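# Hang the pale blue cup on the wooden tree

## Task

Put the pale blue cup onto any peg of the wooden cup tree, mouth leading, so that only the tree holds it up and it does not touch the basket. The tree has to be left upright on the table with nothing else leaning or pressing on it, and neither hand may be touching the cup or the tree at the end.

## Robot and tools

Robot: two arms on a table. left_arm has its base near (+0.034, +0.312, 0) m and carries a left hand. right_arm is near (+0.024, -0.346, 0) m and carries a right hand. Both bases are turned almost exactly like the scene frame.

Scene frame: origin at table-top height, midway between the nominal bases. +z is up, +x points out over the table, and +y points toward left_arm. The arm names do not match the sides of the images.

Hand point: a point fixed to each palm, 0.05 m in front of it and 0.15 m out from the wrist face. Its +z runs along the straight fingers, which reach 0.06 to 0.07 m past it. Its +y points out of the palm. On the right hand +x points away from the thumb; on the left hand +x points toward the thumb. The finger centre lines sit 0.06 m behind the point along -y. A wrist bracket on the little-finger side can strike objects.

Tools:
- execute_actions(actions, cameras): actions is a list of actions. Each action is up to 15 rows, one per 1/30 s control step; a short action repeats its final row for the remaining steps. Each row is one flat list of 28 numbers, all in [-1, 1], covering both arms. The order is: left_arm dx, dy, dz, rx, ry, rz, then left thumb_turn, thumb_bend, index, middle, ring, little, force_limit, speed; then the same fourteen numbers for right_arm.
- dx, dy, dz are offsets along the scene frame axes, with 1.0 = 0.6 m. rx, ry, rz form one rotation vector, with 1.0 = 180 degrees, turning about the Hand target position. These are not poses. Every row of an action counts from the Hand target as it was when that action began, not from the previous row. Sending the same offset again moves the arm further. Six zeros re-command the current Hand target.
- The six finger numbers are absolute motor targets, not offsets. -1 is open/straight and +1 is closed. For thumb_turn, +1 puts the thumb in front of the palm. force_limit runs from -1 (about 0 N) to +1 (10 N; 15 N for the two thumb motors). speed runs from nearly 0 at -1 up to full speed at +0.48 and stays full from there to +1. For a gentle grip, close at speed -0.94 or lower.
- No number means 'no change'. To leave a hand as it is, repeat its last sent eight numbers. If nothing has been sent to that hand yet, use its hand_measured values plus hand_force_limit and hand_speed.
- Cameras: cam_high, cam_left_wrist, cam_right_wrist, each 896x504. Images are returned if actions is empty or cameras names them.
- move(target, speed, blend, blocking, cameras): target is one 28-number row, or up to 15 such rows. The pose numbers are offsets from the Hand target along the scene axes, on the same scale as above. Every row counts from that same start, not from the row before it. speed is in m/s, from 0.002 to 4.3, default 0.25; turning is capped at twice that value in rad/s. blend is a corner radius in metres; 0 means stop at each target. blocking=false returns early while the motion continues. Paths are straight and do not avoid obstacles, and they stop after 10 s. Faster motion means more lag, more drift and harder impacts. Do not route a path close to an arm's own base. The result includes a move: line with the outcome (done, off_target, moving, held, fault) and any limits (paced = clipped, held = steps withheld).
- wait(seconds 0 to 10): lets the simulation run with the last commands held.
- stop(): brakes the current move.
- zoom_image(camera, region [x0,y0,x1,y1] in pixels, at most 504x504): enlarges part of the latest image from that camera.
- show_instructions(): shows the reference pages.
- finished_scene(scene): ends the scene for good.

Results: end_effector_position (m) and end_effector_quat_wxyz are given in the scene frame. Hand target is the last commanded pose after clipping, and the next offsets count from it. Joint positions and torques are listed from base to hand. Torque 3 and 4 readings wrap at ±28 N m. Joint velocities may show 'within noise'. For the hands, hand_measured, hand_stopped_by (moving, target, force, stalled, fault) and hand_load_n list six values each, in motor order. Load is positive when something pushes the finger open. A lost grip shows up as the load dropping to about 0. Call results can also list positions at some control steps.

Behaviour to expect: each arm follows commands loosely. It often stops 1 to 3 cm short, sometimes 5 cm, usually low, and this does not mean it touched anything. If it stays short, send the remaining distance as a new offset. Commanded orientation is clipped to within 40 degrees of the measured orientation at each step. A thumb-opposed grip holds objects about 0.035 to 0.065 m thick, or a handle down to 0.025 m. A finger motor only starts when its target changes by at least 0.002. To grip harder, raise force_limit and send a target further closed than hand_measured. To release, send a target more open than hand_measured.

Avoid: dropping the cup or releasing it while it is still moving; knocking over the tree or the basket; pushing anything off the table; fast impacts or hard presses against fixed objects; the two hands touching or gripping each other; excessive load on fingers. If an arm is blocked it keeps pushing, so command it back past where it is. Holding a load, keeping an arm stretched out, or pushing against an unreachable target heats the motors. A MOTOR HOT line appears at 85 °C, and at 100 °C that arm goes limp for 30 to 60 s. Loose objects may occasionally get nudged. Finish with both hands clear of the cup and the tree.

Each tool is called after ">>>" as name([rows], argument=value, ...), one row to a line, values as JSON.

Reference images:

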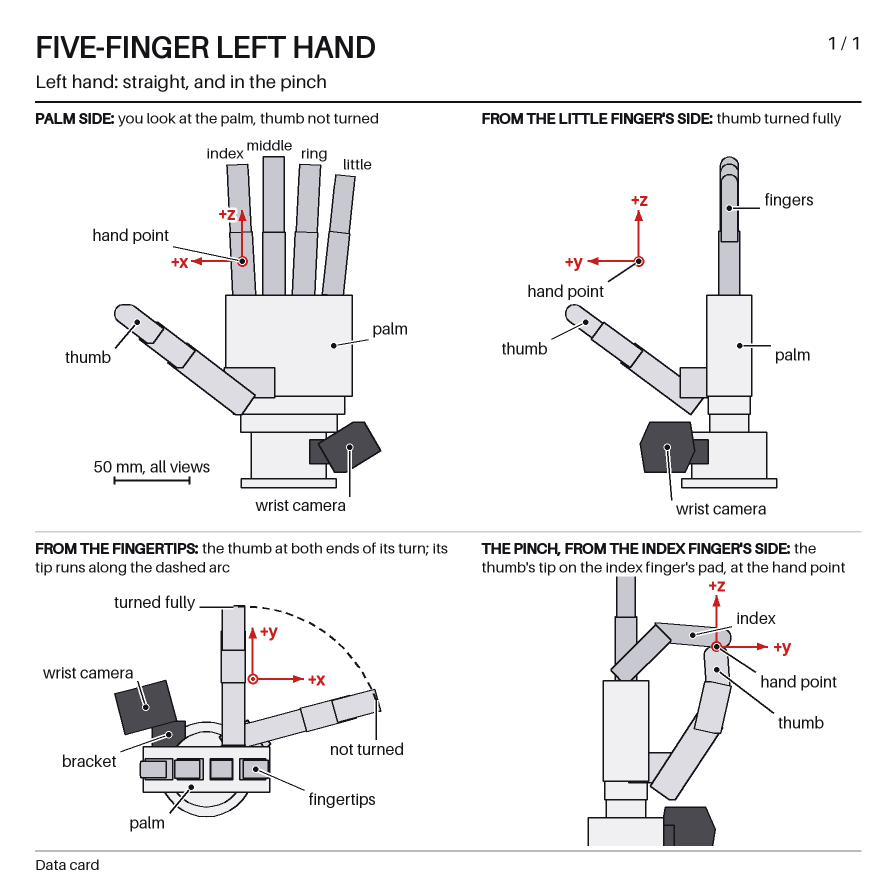

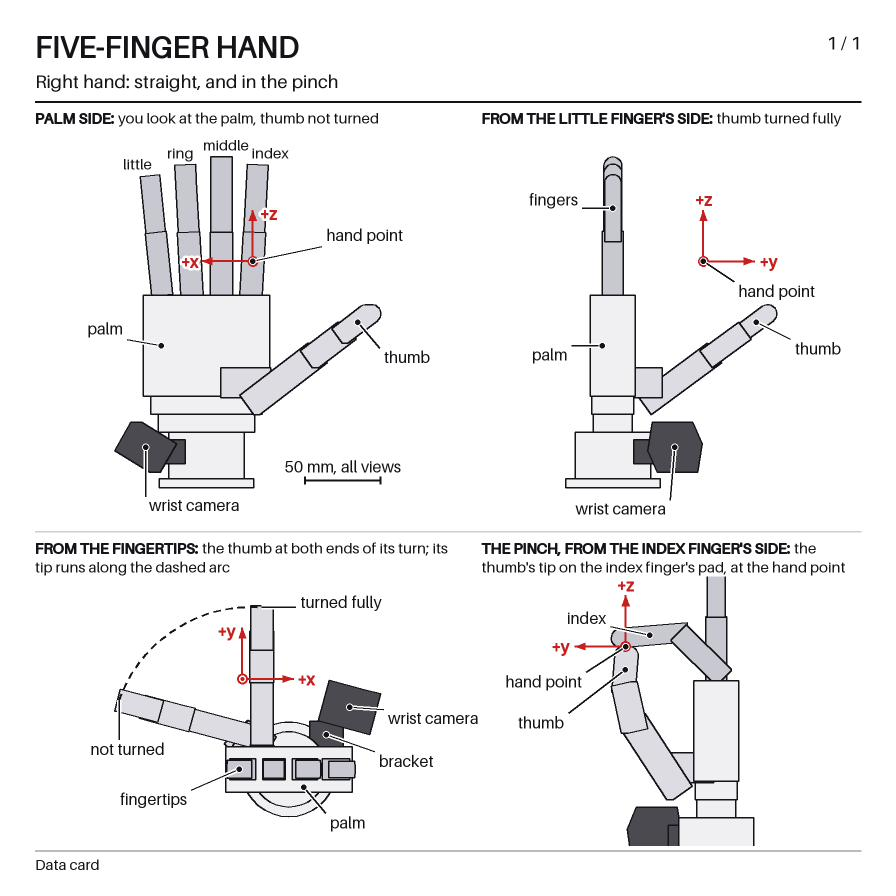

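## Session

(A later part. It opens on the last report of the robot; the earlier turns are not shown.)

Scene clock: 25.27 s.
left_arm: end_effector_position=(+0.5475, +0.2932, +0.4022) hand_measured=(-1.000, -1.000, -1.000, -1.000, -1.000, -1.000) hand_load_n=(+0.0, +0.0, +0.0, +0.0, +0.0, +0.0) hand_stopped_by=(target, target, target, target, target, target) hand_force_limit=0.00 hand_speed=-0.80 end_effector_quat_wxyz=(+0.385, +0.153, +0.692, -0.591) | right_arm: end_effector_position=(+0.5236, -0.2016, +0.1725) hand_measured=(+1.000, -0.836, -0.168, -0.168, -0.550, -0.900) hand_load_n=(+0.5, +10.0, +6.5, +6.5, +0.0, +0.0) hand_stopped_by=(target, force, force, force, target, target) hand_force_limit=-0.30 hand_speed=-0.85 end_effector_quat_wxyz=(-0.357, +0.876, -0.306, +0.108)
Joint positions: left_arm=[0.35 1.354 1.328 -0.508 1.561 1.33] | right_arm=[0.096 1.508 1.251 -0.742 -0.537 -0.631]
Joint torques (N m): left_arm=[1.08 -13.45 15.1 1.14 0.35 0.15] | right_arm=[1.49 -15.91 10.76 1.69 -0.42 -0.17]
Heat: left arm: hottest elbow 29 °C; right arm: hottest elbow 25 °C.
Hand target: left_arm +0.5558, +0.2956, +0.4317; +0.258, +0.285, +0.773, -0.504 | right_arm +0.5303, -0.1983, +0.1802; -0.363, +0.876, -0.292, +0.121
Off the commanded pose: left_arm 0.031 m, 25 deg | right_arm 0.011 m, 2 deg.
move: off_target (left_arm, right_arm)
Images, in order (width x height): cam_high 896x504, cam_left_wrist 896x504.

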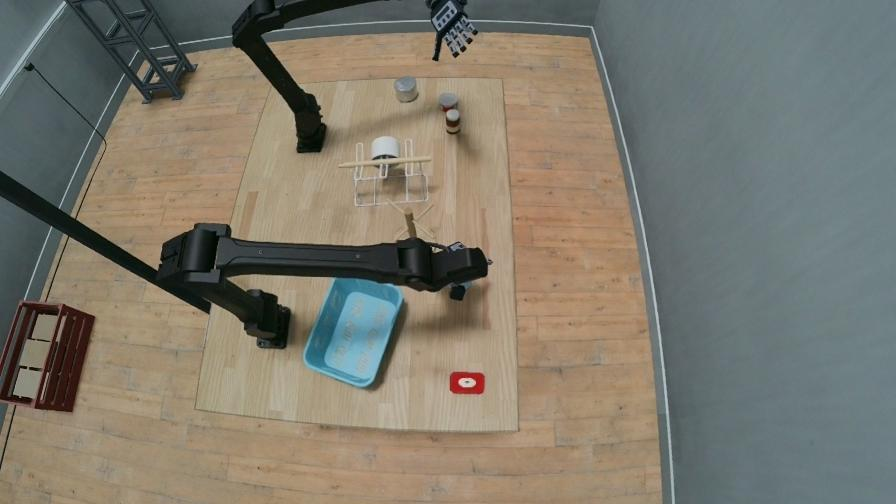

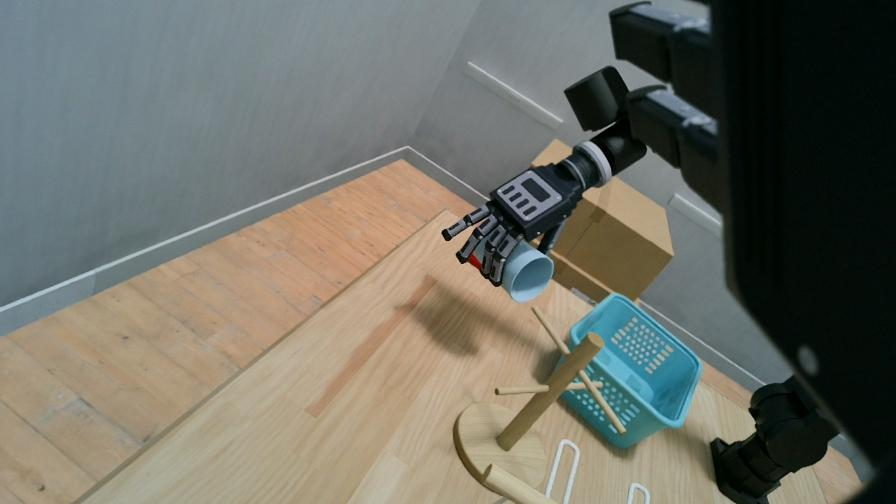

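>>> move(target=[0,0,0,0,0,0,-1,-1,-1,-1,-1,-1,0,-0.8, -0.002,0.042,-0.0075,-0.0272,-0.0351,0,1,0.3,0.3,0.3,-0.55,-0.9,-0.3,-0.85], cameras=["cam_high", "cam_left_wrist"], speed=0.1)

>>> zoom_image(camera="cam_high", region=[370, 160, 520, 310])

>>> zoom_image(camera="cam_left_wrist", region=[440, 180, 640, 380])

Scene clock: 28.10 s.
left_arm: end_effector_position=(+0.5475, +0.2932, +0.4022) hand_measured=(-1.000, -1.000, -1.000, -1.000, -1.000, -1.000) hand_load_n=(-0.5, +0.0, +0.0, +0.0, +0.0, +0.0) hand_stopped_by=(target, target, target, target, target, target) hand_force_limit=0.00 hand_speed=-0.80 end_effector_quat_wxyz=(+0.385, +0.153, +0.692, -0.591) | right_arm: end_effector_position=(+0.5245, -0.1765, +0.1629) hand_measured=(+1.000, -0.836, -0.168, -0.168, -0.550, -0.900) hand_load_n=(+0.0, +10.0, +6.0, +6.5, +0.0, +0.0) hand_stopped_by=(target, force, force, force, target, target) hand_force_limit=-0.30 hand_speed=-0.85 end_effector_quat_wxyz=(-0.333, +0.887, -0.274, +0.166)
Joint positions: left_arm=[0.35 1.354 1.328 -0.508 1.561 1.33] | right_arm=[0.188 1.473 1.187 -0.621 -0.408 -0.631]
Joint torques (N m): left_arm=[1.03 -13.86 14.93 1.22 0.31 0.17] | right_arm=[1.49 -16.38 10.3 1.94 -0.07 -0.04]
Heat: left arm: hottest elbow 29 °C; right arm: hottest elbow 25 °C.
Hand target: left_arm +0.5558, +0.2956, +0.4317; +0.258, +0.285, +0.773, -0.504 | right_arm +0.5292, -0.1731, +0.1758; -0.341, +0.883, -0.266, +0.182
Off the commanded pose: left_arm 0.031 m, 25 deg | right_arm 0.014 m, 2 deg.
move: off_target (left_arm, right_arm)
Images, in order (width x height): cam_high 896x504, cam_left_wrist 896x504.

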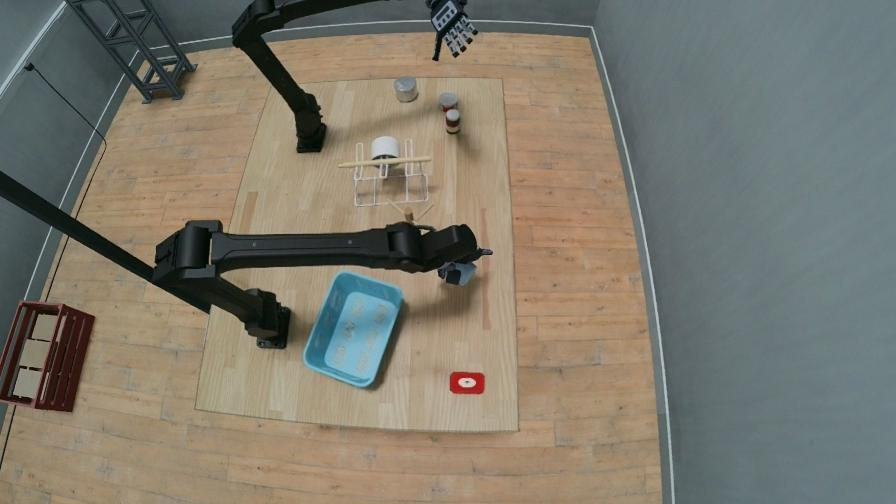

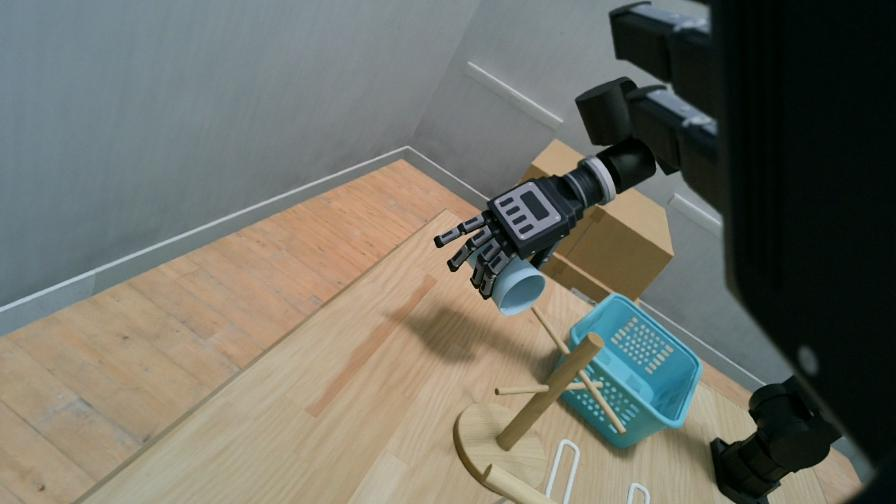

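Scaled by 3.360 from the camera's 896x504 image, which has a finer 1280x720 frame.

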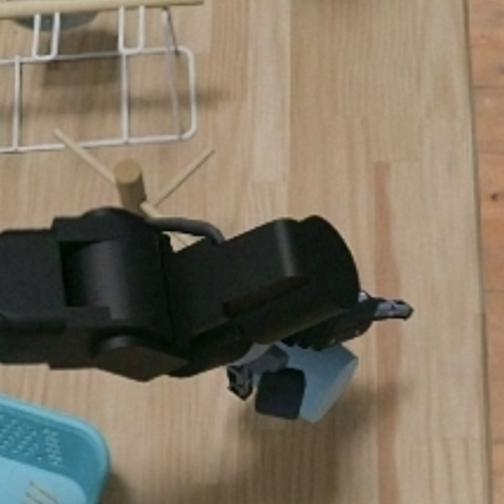

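Scaled by 2.520 from the camera's 896x504 image, which has a finer 1280x720 frame.

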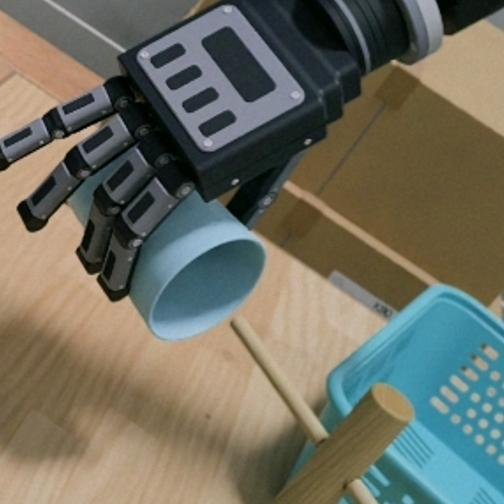

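>>> move(target=[0,0,0,0,0,0,-1,-1,-1,-1,-1,-1,0,-0.8, -0.059,0.046,0.003,0,0,-0.028,1,0.3,0.3,0.3,-0.55,-0.9,-0.3,-0.85], cameras=["cam_high", "cam_left_wrist"], speed=0.08)

>>> zoom_image(camera="cam_left_wrist", region=[440, 200, 640, 400])

>>> zoom_image(camera="cam_high", region=[370, 160, 520, 310])

Scene clock: 30.00 s.
left_arm: end_effector_position=(+0.5475, +0.2932, +0.4022) hand_measured=(-1.000, -1.000, -1.000, -1.000, -1.000, -1.000) hand_load_n=(+0.0, +0.0, +0.0, +0.0, +0.0, +0.0) hand_stopped_by=(target, target, target, target, target, target) hand_force_limit=0.00 hand_speed=-0.80 end_effector_quat_wxyz=(+0.385, +0.153, +0.692, -0.591) | right_arm: end_effector_position=(+0.4897, -0.1502, +0.1650) hand_measured=(+1.000, -0.836, -0.168, -0.168, -0.550, -0.900) hand_load_n=(+0.0, +10.0, +6.0, +6.5, +0.0, +0.0) hand_stopped_by=(target, force, force, force, target, target) hand_force_limit=-0.30 hand_speed=-0.85 end_effector_quat_wxyz=(-0.322, +0.877, -0.306, +0.184)
Joint positions: left_arm=[0.35 1.354 1.328 -0.508 1.561 1.33] | right_arm=[0.282 1.381 1.092 -0.569 -0.287 -0.5]
Joint torques (N m): left_arm=[0.32 -13.92 14.94 1.28 0.37 0.16] | right_arm=[1.55 -14.74 10.36 2.15 0.06 0.06]
Heat: left arm: hottest elbow 30 °C; right arm: hottest elbow 26 °C.
Hand target: left_arm +0.5558, +0.2956, +0.4317; +0.258, +0.285, +0.773, -0.504 | right_arm +0.4937, -0.1456, +0.1774; -0.333, +0.870, -0.305, +0.196
Off the commanded pose: left_arm 0.031 m, 25 deg | right_arm 0.014 m, 2 deg.
move: off_target (left_arm, right_arm)
Images, in order (width x height): cam_high 896x504, cam_left_wrist 896x504.

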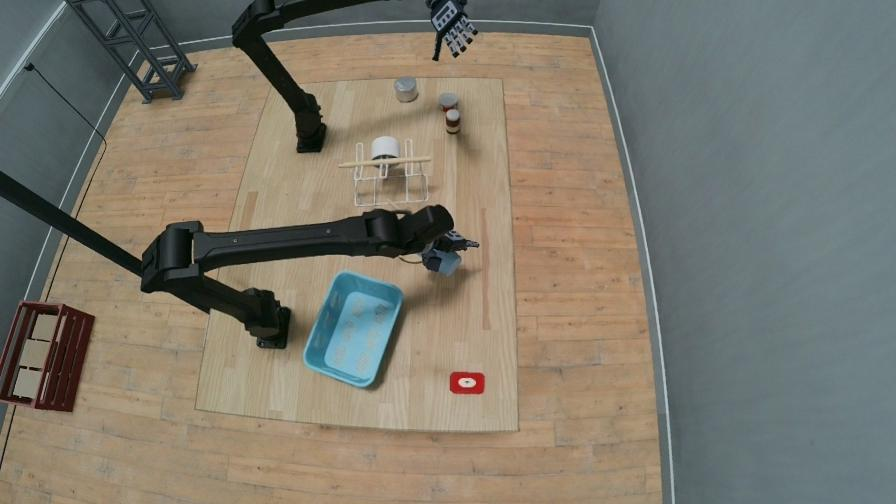

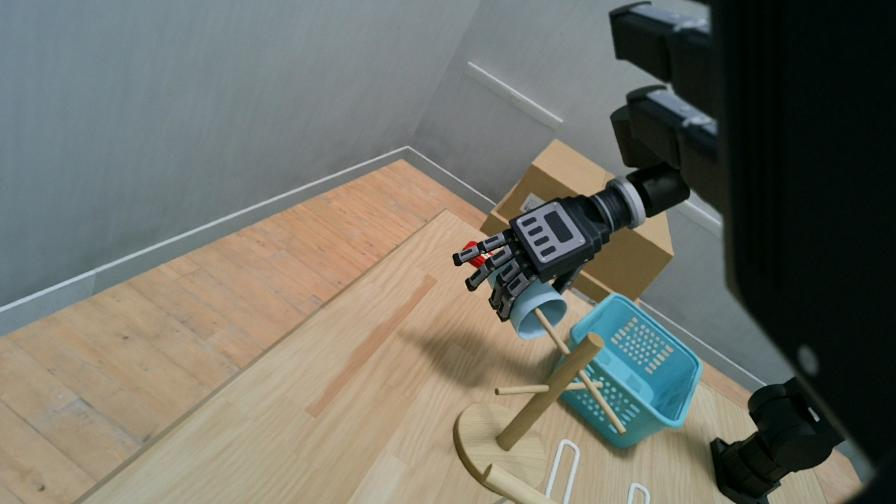

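Scaled by 2.520 from the camera's 896x504 image, which has a finer 1280x720 frame.

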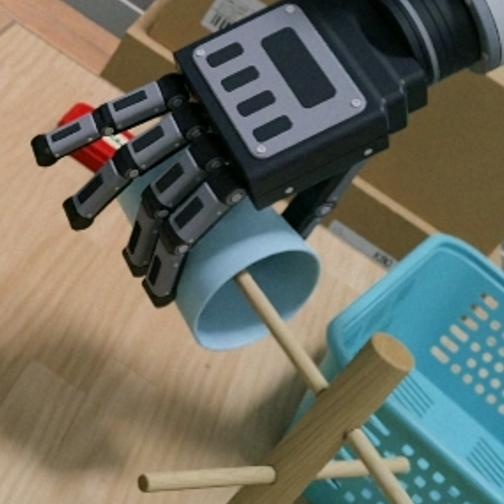

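Scaled by 3.360 from the camera's 896x504 image, which has a finer 1280x720 frame.

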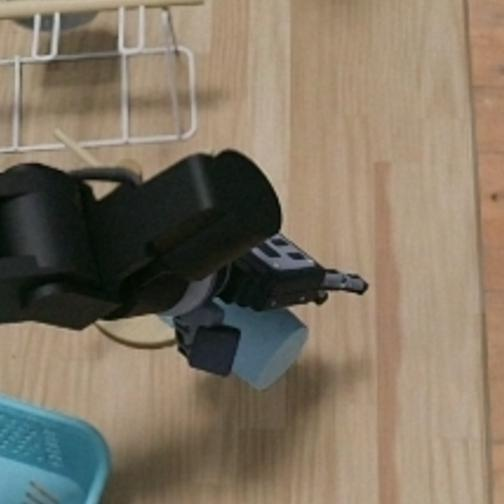

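>>> zoom_image(camera="cam_high", region=[400, 220, 480, 300])

>>> zoom_image(camera="cam_left_wrist", region=[490, 260, 590, 360])

Scaled by 6.300 from the camera's 896x504 image, which has a finer 1280x720 frame.

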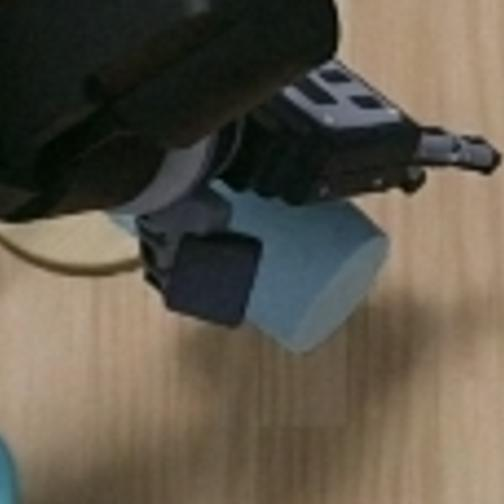

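Scaled by 5.040 from the camera's 896x504 image, which has a finer 1280x720 frame.

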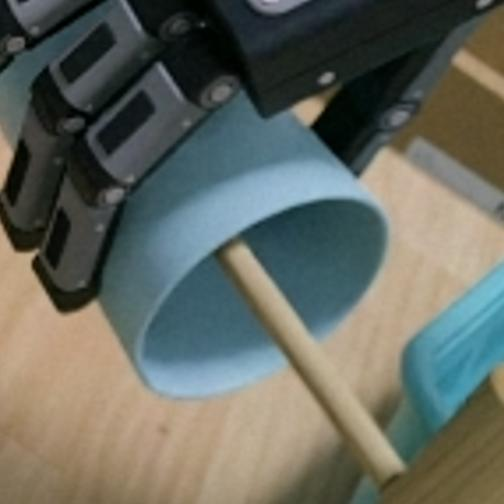

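>>> move(target=[0,0,0,0,0,0,-1,-1,-1,-1,-1,-1,0,-0.8, 0.006,0.036,0.020,0,0,0,1,0.3,0.3,0.3,-0.55,-0.9,-0.3,-0.85], cameras=["cam_high", "cam_left_wrist"], speed=0.06)

>>> zoom_image(camera="cam_left_wrist", region=[490, 260, 590, 360])

>>> zoom_image(camera="cam_high", region=[400, 200, 480, 280])

Scene clock: 33.43 s.
left_arm: end_effector_position=(+0.5475, +0.2932, +0.4022) hand_measured=(-1.000, -1.000, -1.000, -1.000, -1.000, -1.000) hand_load_n=(-0.5, +0.0, +0.0, +0.0, +0.0, +0.0) hand_stopped_by=(target, target, target, target, target, target) hand_force_limit=0.00 hand_speed=-0.80 end_effector_quat_wxyz=(+0.385, +0.153, +0.692, -0.591) | right_arm: end_effector_position=(+0.4822, -0.1328, +0.1642) hand_measured=(+1.000, -0.836, -0.168, -0.168, -0.550, -0.900) hand_load_n=(+0.5, +10.0, +6.0, +6.5, +0.0, +0.0) hand_stopped_by=(target, force, force, force, target, target) hand_force_limit=-0.30 hand_speed=-0.85 end_effector_quat_wxyz=(-0.318, +0.879, -0.307, +0.181)
Joint positions: left_arm=[0.35 1.354 1.328 -0.508 1.561 1.33] | right_arm=[0.326 1.381 1.092 -0.569 -0.256 -0.467]
Joint torques (N m): left_arm=[0.62 -13.92 15.13 1.26 0.32 0.11] | right_arm=[1.61 -13.45 14.26 1.17 0.09 0.14]
Heat: left arm: hottest elbow 30 °C; right arm: hottest elbow 26 °C.
Hand target: left_arm +0.5558, +0.2956, +0.4317; +0.258, +0.285, +0.773, -0.504 | right_arm +0.4972, -0.1238, +0.1894; -0.333, +0.870, -0.305, +0.196
Off the commanded pose: left_arm 0.031 m, 25 deg | right_arm 0.031 m, 3 deg.
move: off_target (left_arm, right_arm)
Images, in order (width x height): cam_high 896x504, cam_left_wrist 896x504.

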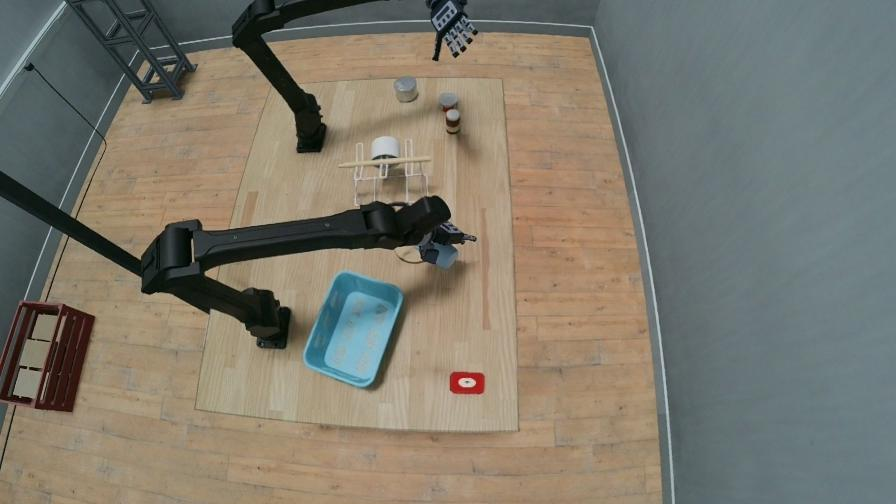

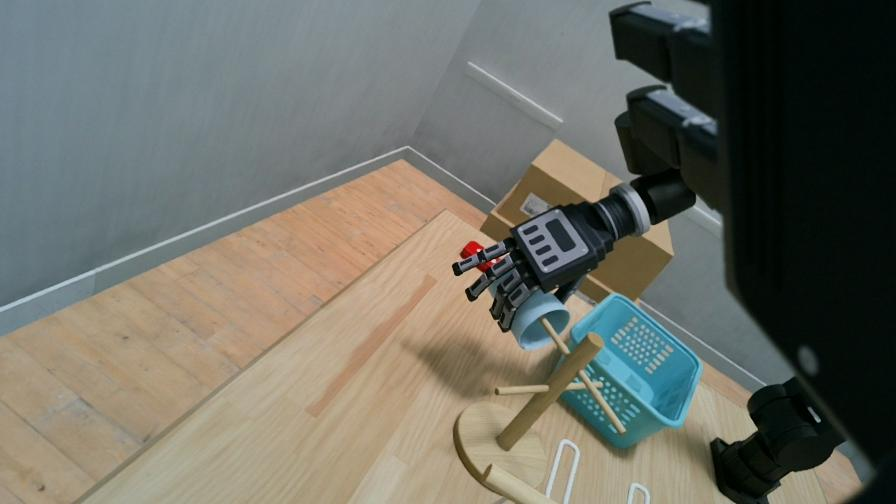

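Scaled by 5.040 from the camera's 896x504 image, which has a finer 1280x720 frame.

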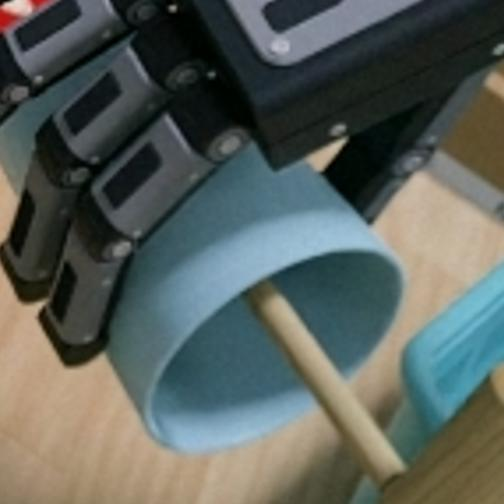

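Scaled by 6.300 from the camera's 896x504 image, which has a finer 1280x720 frame.

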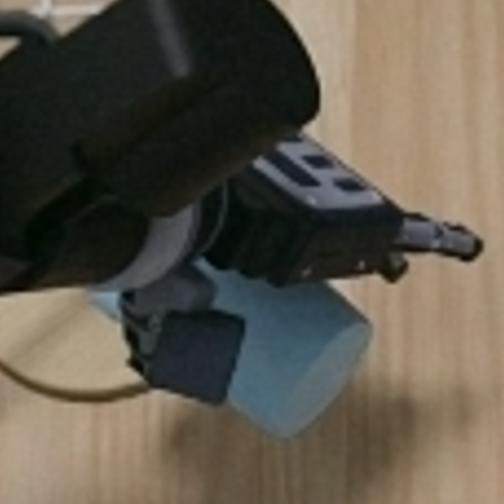

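>>> move(target=[0,0,0,0,0,0,-1,-1,-1,-1,-1,-1,0,-0.8, -0.028,0.046,0.0,0,0,0,1,0.3,0.3,0.3,-0.55,-0.9,-0.3,-0.85], cameras=["cam_high", "cam_left_wrist"], speed=0.06)

>>> zoom_image(camera="cam_left_wrist", region=[490, 280, 610, 400])

>>> zoom_image(camera="cam_high", region=[390, 190, 470, 270])

Scene clock: 35.23 s.
left_arm: end_effector_position=(+0.5475, +0.2932, +0.4022) hand_measured=(-1.000, -1.000, -1.000, -1.000, -1.000, -1.000) hand_load_n=(+0.0, +0.5, +0.0, +0.0, +0.0, +0.0) hand_stopped_by=(target, target, target, target, target, target) hand_force_limit=0.00 hand_speed=-0.80 end_effector_quat_wxyz=(+0.385, +0.153, +0.692, -0.591) | right_arm: end_effector_position=(+0.4689, -0.1050, +0.1631) hand_measured=(+1.000, -0.836, -0.168, -0.168, -0.550, -0.900) hand_load_n=(+0.0, +10.0, +6.0, +6.5, +0.0, +0.0) hand_stopped_by=(target, force, force, force, target, target) hand_force_limit=-0.30 hand_speed=-0.85 end_effector_quat_wxyz=(-0.313, +0.881, -0.307, +0.178)
Joint positions: left_arm=[0.35 1.354 1.328 -0.508 1.561 1.33] | right_arm=[0.399 1.381 1.092 -0.569 -0.206 -0.413]
Joint torques (N m): left_arm=[0.91 -14.21 14.87 1.25 0.34 0.11] | right_arm=[1.55 -14.86 12.93 1.7 0.12 0.1]
Heat: left arm: hottest elbow 30 °C; right arm: hottest elbow 27 °C.
Hand target: left_arm +0.5558, +0.2956, +0.4317; +0.258, +0.285, +0.773, -0.504 | right_arm +0.4805, -0.0963, +0.1894; -0.333, +0.870, -0.305, +0.196
Off the commanded pose: left_arm 0.031 m, 25 deg | right_arm 0.030 m, 3 deg.
move: off_target (left_arm, right_arm)
Images, in order (width x height): cam_high 896x504, cam_left_wrist 896x504.

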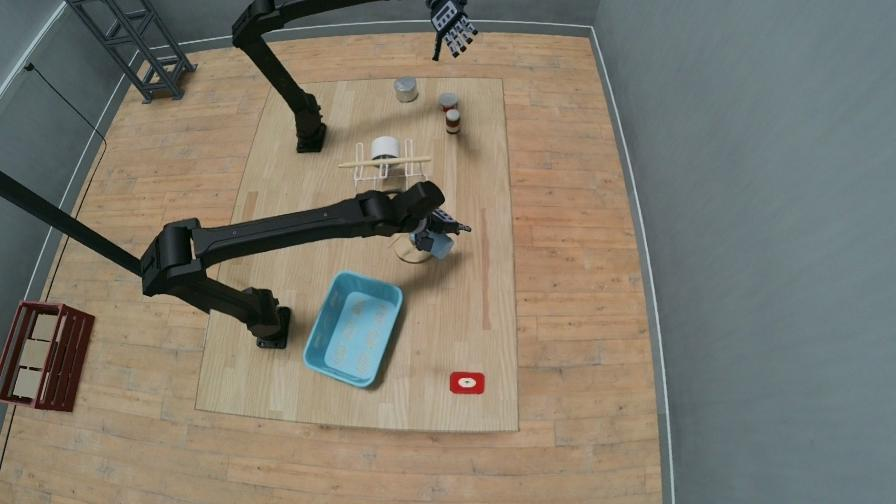

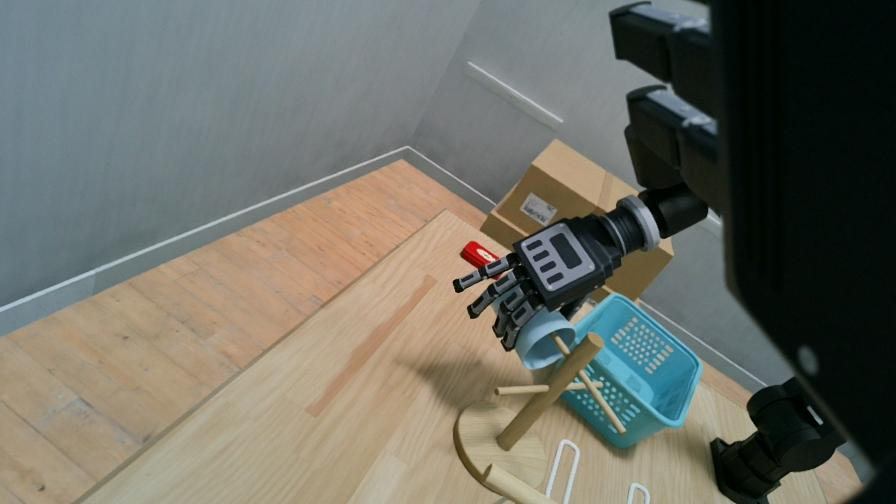

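Scaled by 4.200 from the camera's 896x504 image, which has a finer 1280x720 frame.

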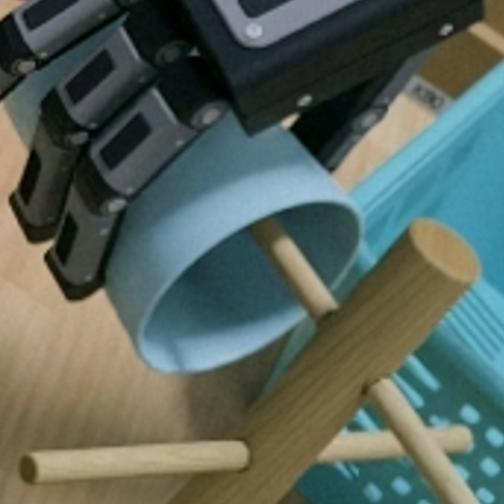

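Scaled by 6.300 from the camera's 896x504 image, which has a finer 1280x720 frame.

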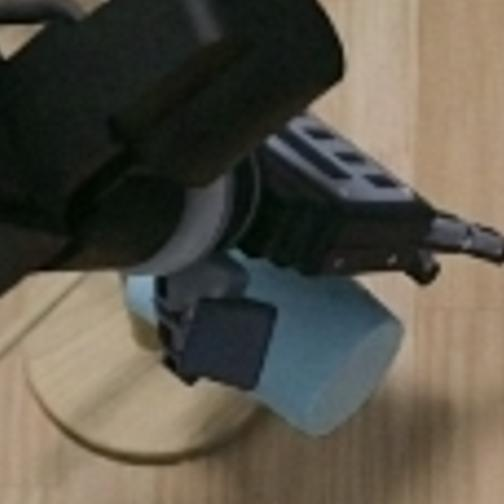

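>>> move(target=[0,0,0,0,0,0,-1,-1,-1,-1,-1,-1,0,-0.8, -0.020,0.015,0.0,0,0,0,1,0.3,0.3,0.3,-0.55,-0.9,-0.3,-0.85], cameras=["cam_high", "cam_left_wrist"], speed=0.05)

>>> zoom_image(camera="cam_left_wrist", region=[490, 280, 610, 400])

>>> zoom_image(camera="cam_high", region=[390, 190, 470, 270])

Scene clock: 36.87 s.
left_arm: end_effector_position=(+0.5475, +0.2932, +0.4022) hand_measured=(-1.000, -1.000, -1.000, -1.000, -1.000, -1.000) hand_load_n=(+0.0, +0.0, +0.0, +0.0, +0.0, +0.0) hand_stopped_by=(target, target, target, target, target, target) hand_force_limit=0.00 hand_speed=-0.80 end_effector_quat_wxyz=(+0.385, +0.153, +0.692, -0.591) | right_arm: end_effector_position=(+0.4624, -0.0941, +0.1712) hand_measured=(+1.000, -0.836, -0.168, -0.168, -0.550, -0.900) hand_load_n=(+0.0, +10.0, +6.0, +6.5, +0.0, +0.0) hand_stopped_by=(target, force, force, force, target, target) hand_force_limit=-0.30 hand_speed=-0.85 end_effector_quat_wxyz=(-0.317, +0.879, -0.306, +0.183)
Joint positions: left_arm=[0.35 1.354 1.328 -0.508 1.561 1.33] | right_arm=[0.429 1.363 1.092 -0.569 -0.184 -0.391]
Joint torques (N m): left_arm=[0.73 -14.15 15.02 1.24 0.3 0.11] | right_arm=[1.67 -14.51 11.44 1.92 0.14 0.11]
Heat: left arm: hottest elbow 30 °C; right arm: hottest elbow 27 °C.
Hand target: left_arm +0.5558, +0.2956, +0.4317; +0.258, +0.285, +0.773, -0.504 | right_arm +0.4684, -0.0872, +0.1895; -0.333, +0.870, -0.305, +0.196
Off the commanded pose: left_arm 0.031 m, 25 deg | right_arm 0.020 m, 3 deg.
move: off_target (left_arm, right_arm)
Images, in order (width x height): cam_high 896x504, cam_left_wrist 896x504.

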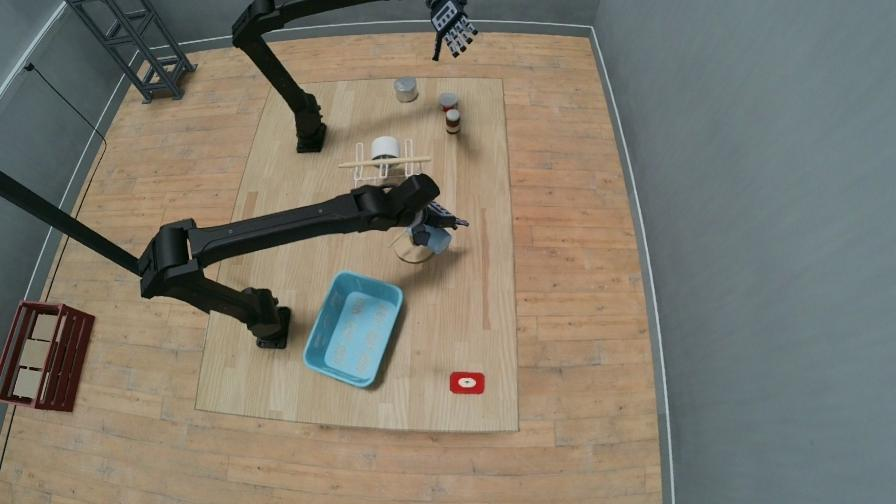

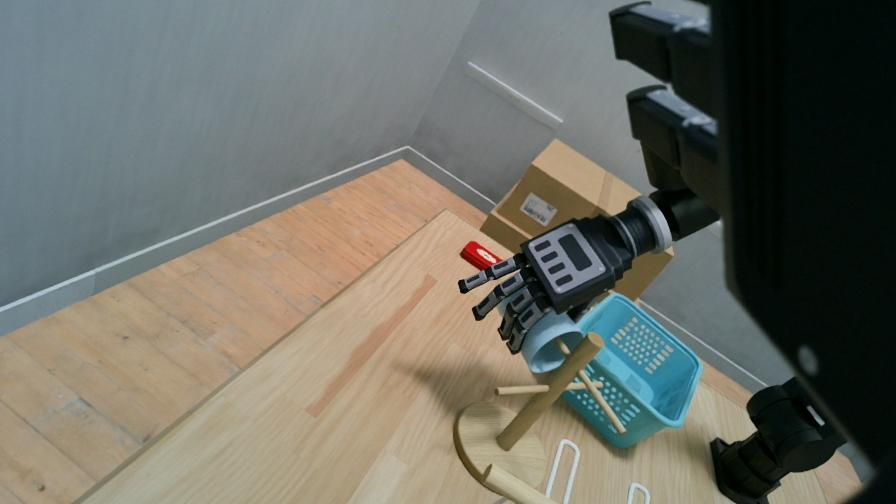

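Scaled by 4.200 from the camera's 896x504 image, which has a finer 1280x720 frame.

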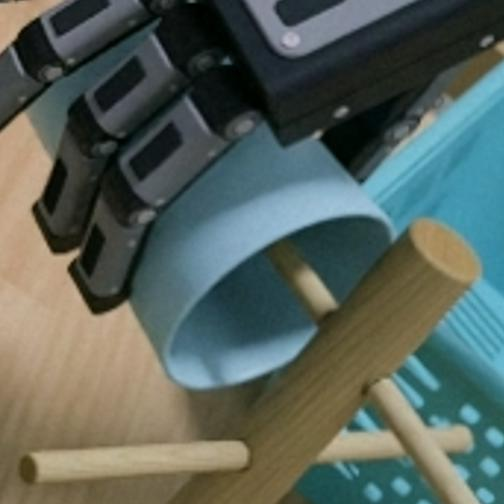

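Scaled by 6.300 from the camera's 896x504 image, which has a finer 1280x720 frame.

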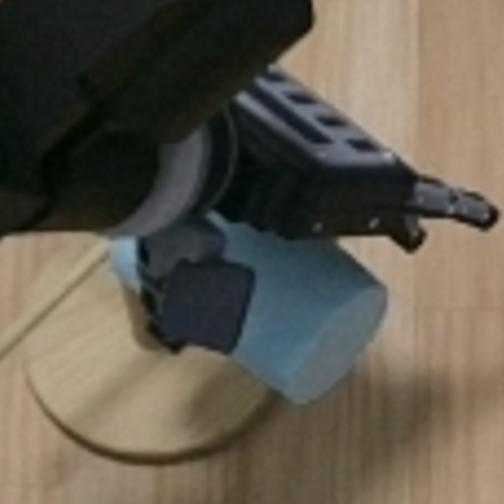

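>>> move(target=[0,0,0,0,0,0,-1,-1,-1,-1,-1,-1,0,-0.8, -0.009,0.008,-0.045,0,0,0,1,0.3,0.3,0.3,-0.55,-0.9,-0.3,-0.85], cameras=["cam_high", "cam_left_wrist"], speed=0.04)

>>> zoom_image(camera="cam_left_wrist", region=[490, 280, 610, 400])

>>> zoom_image(camera="cam_high", region=[390, 190, 470, 270])

Scene clock: 38.40 s.
left_arm: end_effector_position=(+0.5475, +0.2932, +0.4022) hand_measured=(-1.000, -1.000, -1.000, -1.000, -1.000, -1.000) hand_load_n=(+0.0, +0.0, +0.0, +0.0, +0.0, +0.0) hand_stopped_by=(target, target, target, target, target, target) hand_force_limit=0.00 hand_speed=-0.80 end_effector_quat_wxyz=(+0.385, +0.153, +0.692, -0.591) | right_arm: end_effector_position=(+0.4596, -0.0889, +0.1561) hand_measured=(+1.000, -0.836, -0.168, -0.168, -0.550, -0.900) hand_load_n=(+0.0, +10.5, +6.0, +6.5, +0.0, +0.0) hand_stopped_by=(target, force, force, force, target, target) hand_force_limit=-0.30 hand_speed=-0.85 end_effector_quat_wxyz=(-0.323, +0.876, -0.304, +0.190)
Joint positions: left_arm=[0.35 1.354 1.328 -0.508 1.561 1.33] | right_arm=[0.444 1.363 1.043 -0.498 -0.173 -0.379]
Joint torques (N m): left_arm=[1.03 -14.51 15.01 1.26 0.32 0.14] | right_arm=[1.73 -13.22 10.36 2.17 0.14 0.07]
Heat: left arm: hottest elbow 31 °C; right arm: hottest elbow 27 °C.
Hand target: left_arm +0.5558, +0.2956, +0.4317; +0.258, +0.285, +0.773, -0.504 | right_arm +0.4632, -0.0825, +0.1627; -0.333, +0.870, -0.305, +0.197
Off the commanded pose: left_arm 0.031 m, 25 deg | right_arm 0.010 m, 1 deg.
move: off_target (left_arm)
Images, in order (width x height): cam_high 896x504, cam_left_wrist 896x504.

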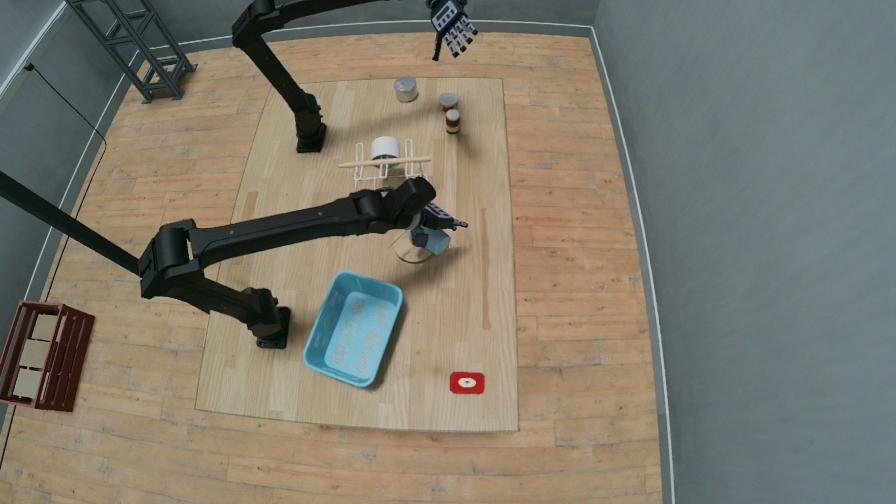

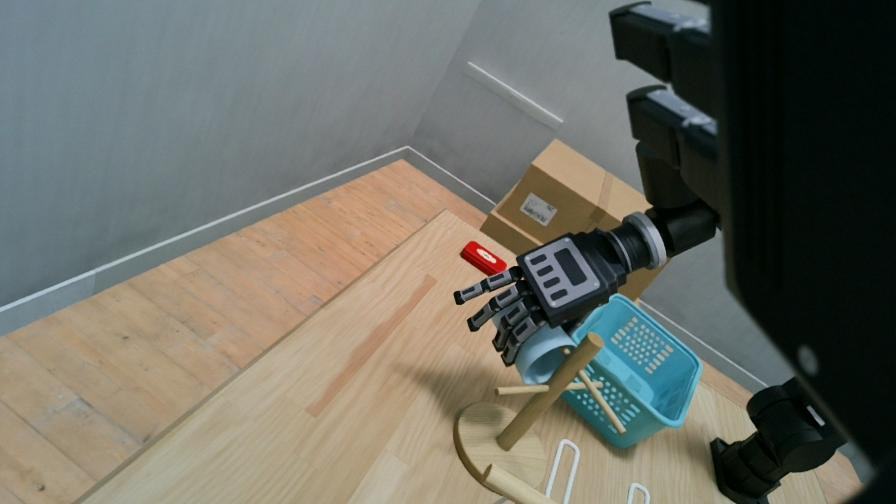

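Scaled by 4.200 from the camera's 896x504 image, which has a finer 1280x720 frame.

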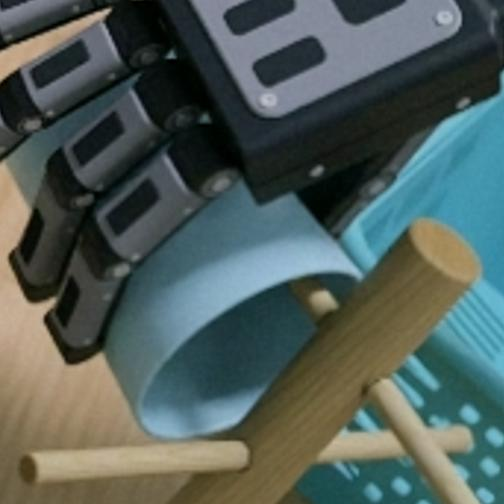

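Scaled by 6.300 from the camera's 896x504 image, which has a finer 1280x720 frame.

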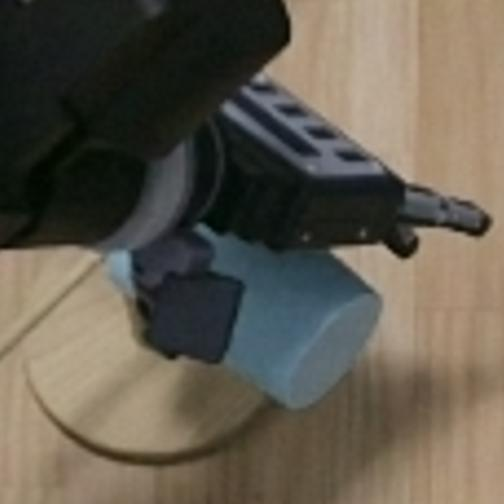

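>>> move(target=[0,0,0,0,0,0,-1,-1,-1,-1,-1,-1,0,-0.8, 0.0,0.0,-0.017,0,0,0,1,0.3,0.3,0.3,-0.55,-0.9,-0.3,-0.85], cameras=["cam_left_wrist"], speed=0.03)

>>> zoom_image(camera="cam_left_wrist", region=[490, 280, 610, 400])

Scene clock: 39.50 s.
left_arm: end_effector_position=(+0.5475, +0.2932, +0.4022) hand_measured=(-1.000, -1.000, -1.000, -1.000, -1.000, -1.000) hand_load_n=(+0.0, +0.0, +0.0, +0.0, +0.0, +0.0) hand_stopped_by=(target, target, target, target, target, target) hand_force_limit=0.00 hand_speed=-0.80 end_effector_quat_wxyz=(+0.385, +0.153, +0.692, -0.591) | right_arm: end_effector_position=(+0.4606, -0.0885, +0.1519) hand_measured=(+1.000, -0.836, -0.168, -0.168, -0.550, -0.900) hand_load_n=(+0.5, +10.5, +6.0, +6.0, +0.0, -0.5) hand_stopped_by=(target, force, force, force, target, target) hand_force_limit=-0.30 hand_speed=-0.85 end_effector_quat_wxyz=(-0.327, +0.874, -0.303, +0.194)
Joint positions: left_arm=[0.35 1.354 1.328 -0.508 1.561 1.33] | right_arm=[0.444 1.363 1.027 -0.468 -0.173 -0.378]
Joint torques (N m): left_arm=[0.44 -14.62 15.1 1.13 0.33 0.12] | right_arm=[1.73 -12.4 10.09 2.04 0.14 0.1]
Heat: left arm: hottest elbow 31 °C; right arm: hottest elbow 27 °C.
Hand target: left_arm +0.5558, +0.2956, +0.4317; +0.258, +0.285, +0.773, -0.504 | right_arm +0.4632, -0.0825, +0.1525; -0.333, +0.870, -0.305, +0.197
Off the commanded pose: left_arm 0.031 m, 25 deg | right_arm 0.007 m, 1 deg.
move: off_target (left_arm)
Images, in order (width x height): cam_left_wrist 896x504.

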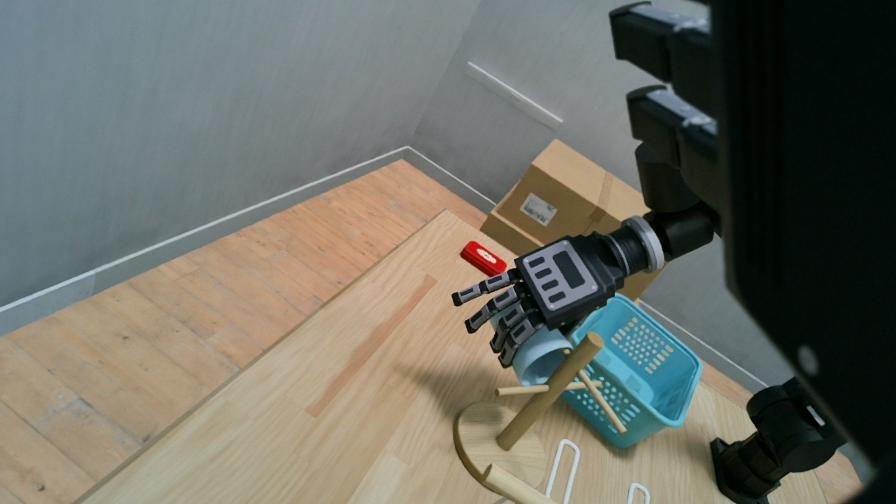

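Scaled by 4.200 from the camera's 896x504 image, which has a finer 1280x720 frame.

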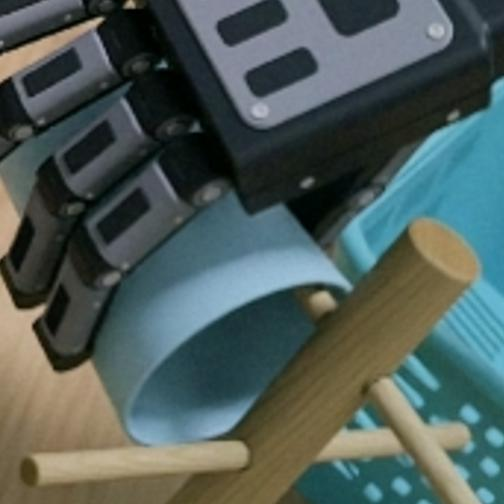

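>>> move(target=[0,0,0,0,0,0,-1,-1,-1,-1,-1,-1,0,-0.8, 0.0,0.0,-0.013,0,0,0,1,0.3,0.3,0.3,-0.55,-0.9,-0.3,-0.85], cameras=["cam_left_wrist"], speed=0.03)

>>> zoom_image(camera="cam_left_wrist", region=[490, 280, 610, 400])

Scene clock: 40.43 s.
left_arm: end_effector_position=(+0.5475, +0.2932, +0.4022) hand_measured=(-1.000, -1.000, -1.000, -1.000, -1.000, -1.000) hand_load_n=(+0.0, +0.0, +0.0, +0.0, +0.0, +0.0) hand_stopped_by=(target, target, target, target, target, target) hand_force_limit=0.00 hand_speed=-0.80 end_effector_quat_wxyz=(+0.385, +0.153, +0.692, -0.591) | right_arm: end_effector_position=(+0.4626, -0.0878, +0.1503) hand_measured=(+1.000, -0.836, -0.168, -0.168, -0.550, -0.900) hand_load_n=(+0.0, +10.0, +6.5, +4.5, +0.0, +0.0) hand_stopped_by=(target, force, force, force, target, target) hand_force_limit=-0.30 hand_speed=-0.85 end_effector_quat_wxyz=(-0.332, +0.871, -0.302, +0.200)
Joint positions: left_arm=[0.35 1.354 1.328 -0.508 1.561 1.33] | right_arm=[0.444 1.363 1.017 -0.445 -0.171 -0.378]
Joint torques (N m): left_arm=[1.26 -14.21 14.84 1.26 0.29 0.14] | right_arm=[1.55 -11.69 9.61 1.99 0.09 0.09]
Heat: left arm: hottest elbow 31 °C; right arm: hottest elbow 27 °C.
Hand target: left_arm +0.5558, +0.2956, +0.4317; +0.258, +0.285, +0.773, -0.504 | right_arm +0.4631, -0.0825, +0.1446; -0.333, +0.870, -0.305, +0.197
Off the commanded pose: left_arm 0.031 m, 25 deg | right_arm 0.008 m, 1 deg.
move: off_target (left_arm)
Images, in order (width x height): cam_left_wrist 896x504.

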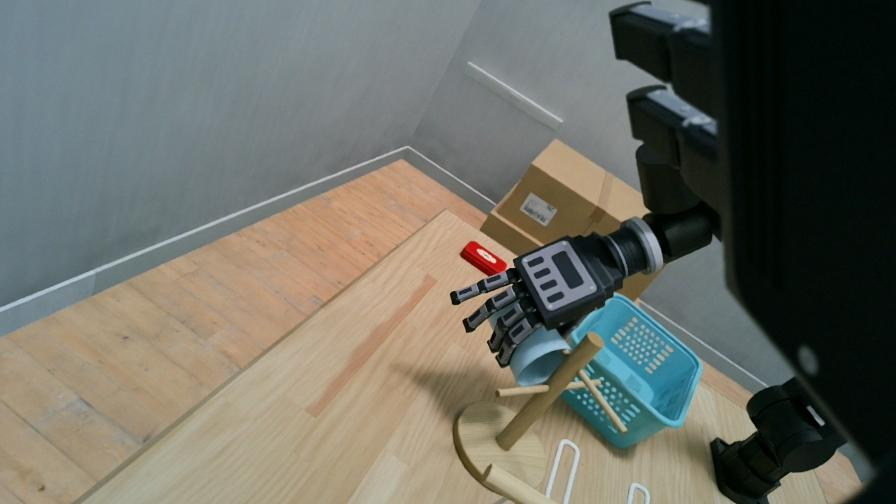

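Scaled by 4.200 from the camera's 896x504 image, which has a finer 1280x720 frame.

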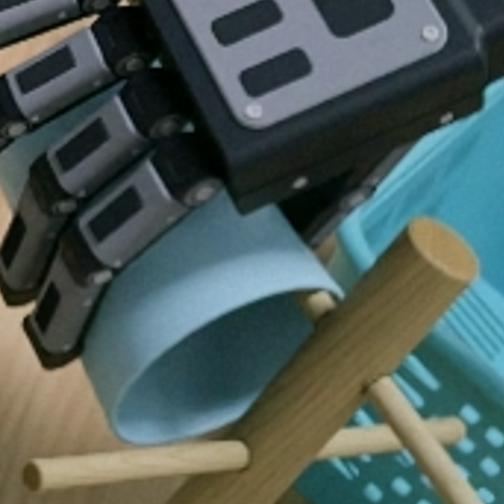

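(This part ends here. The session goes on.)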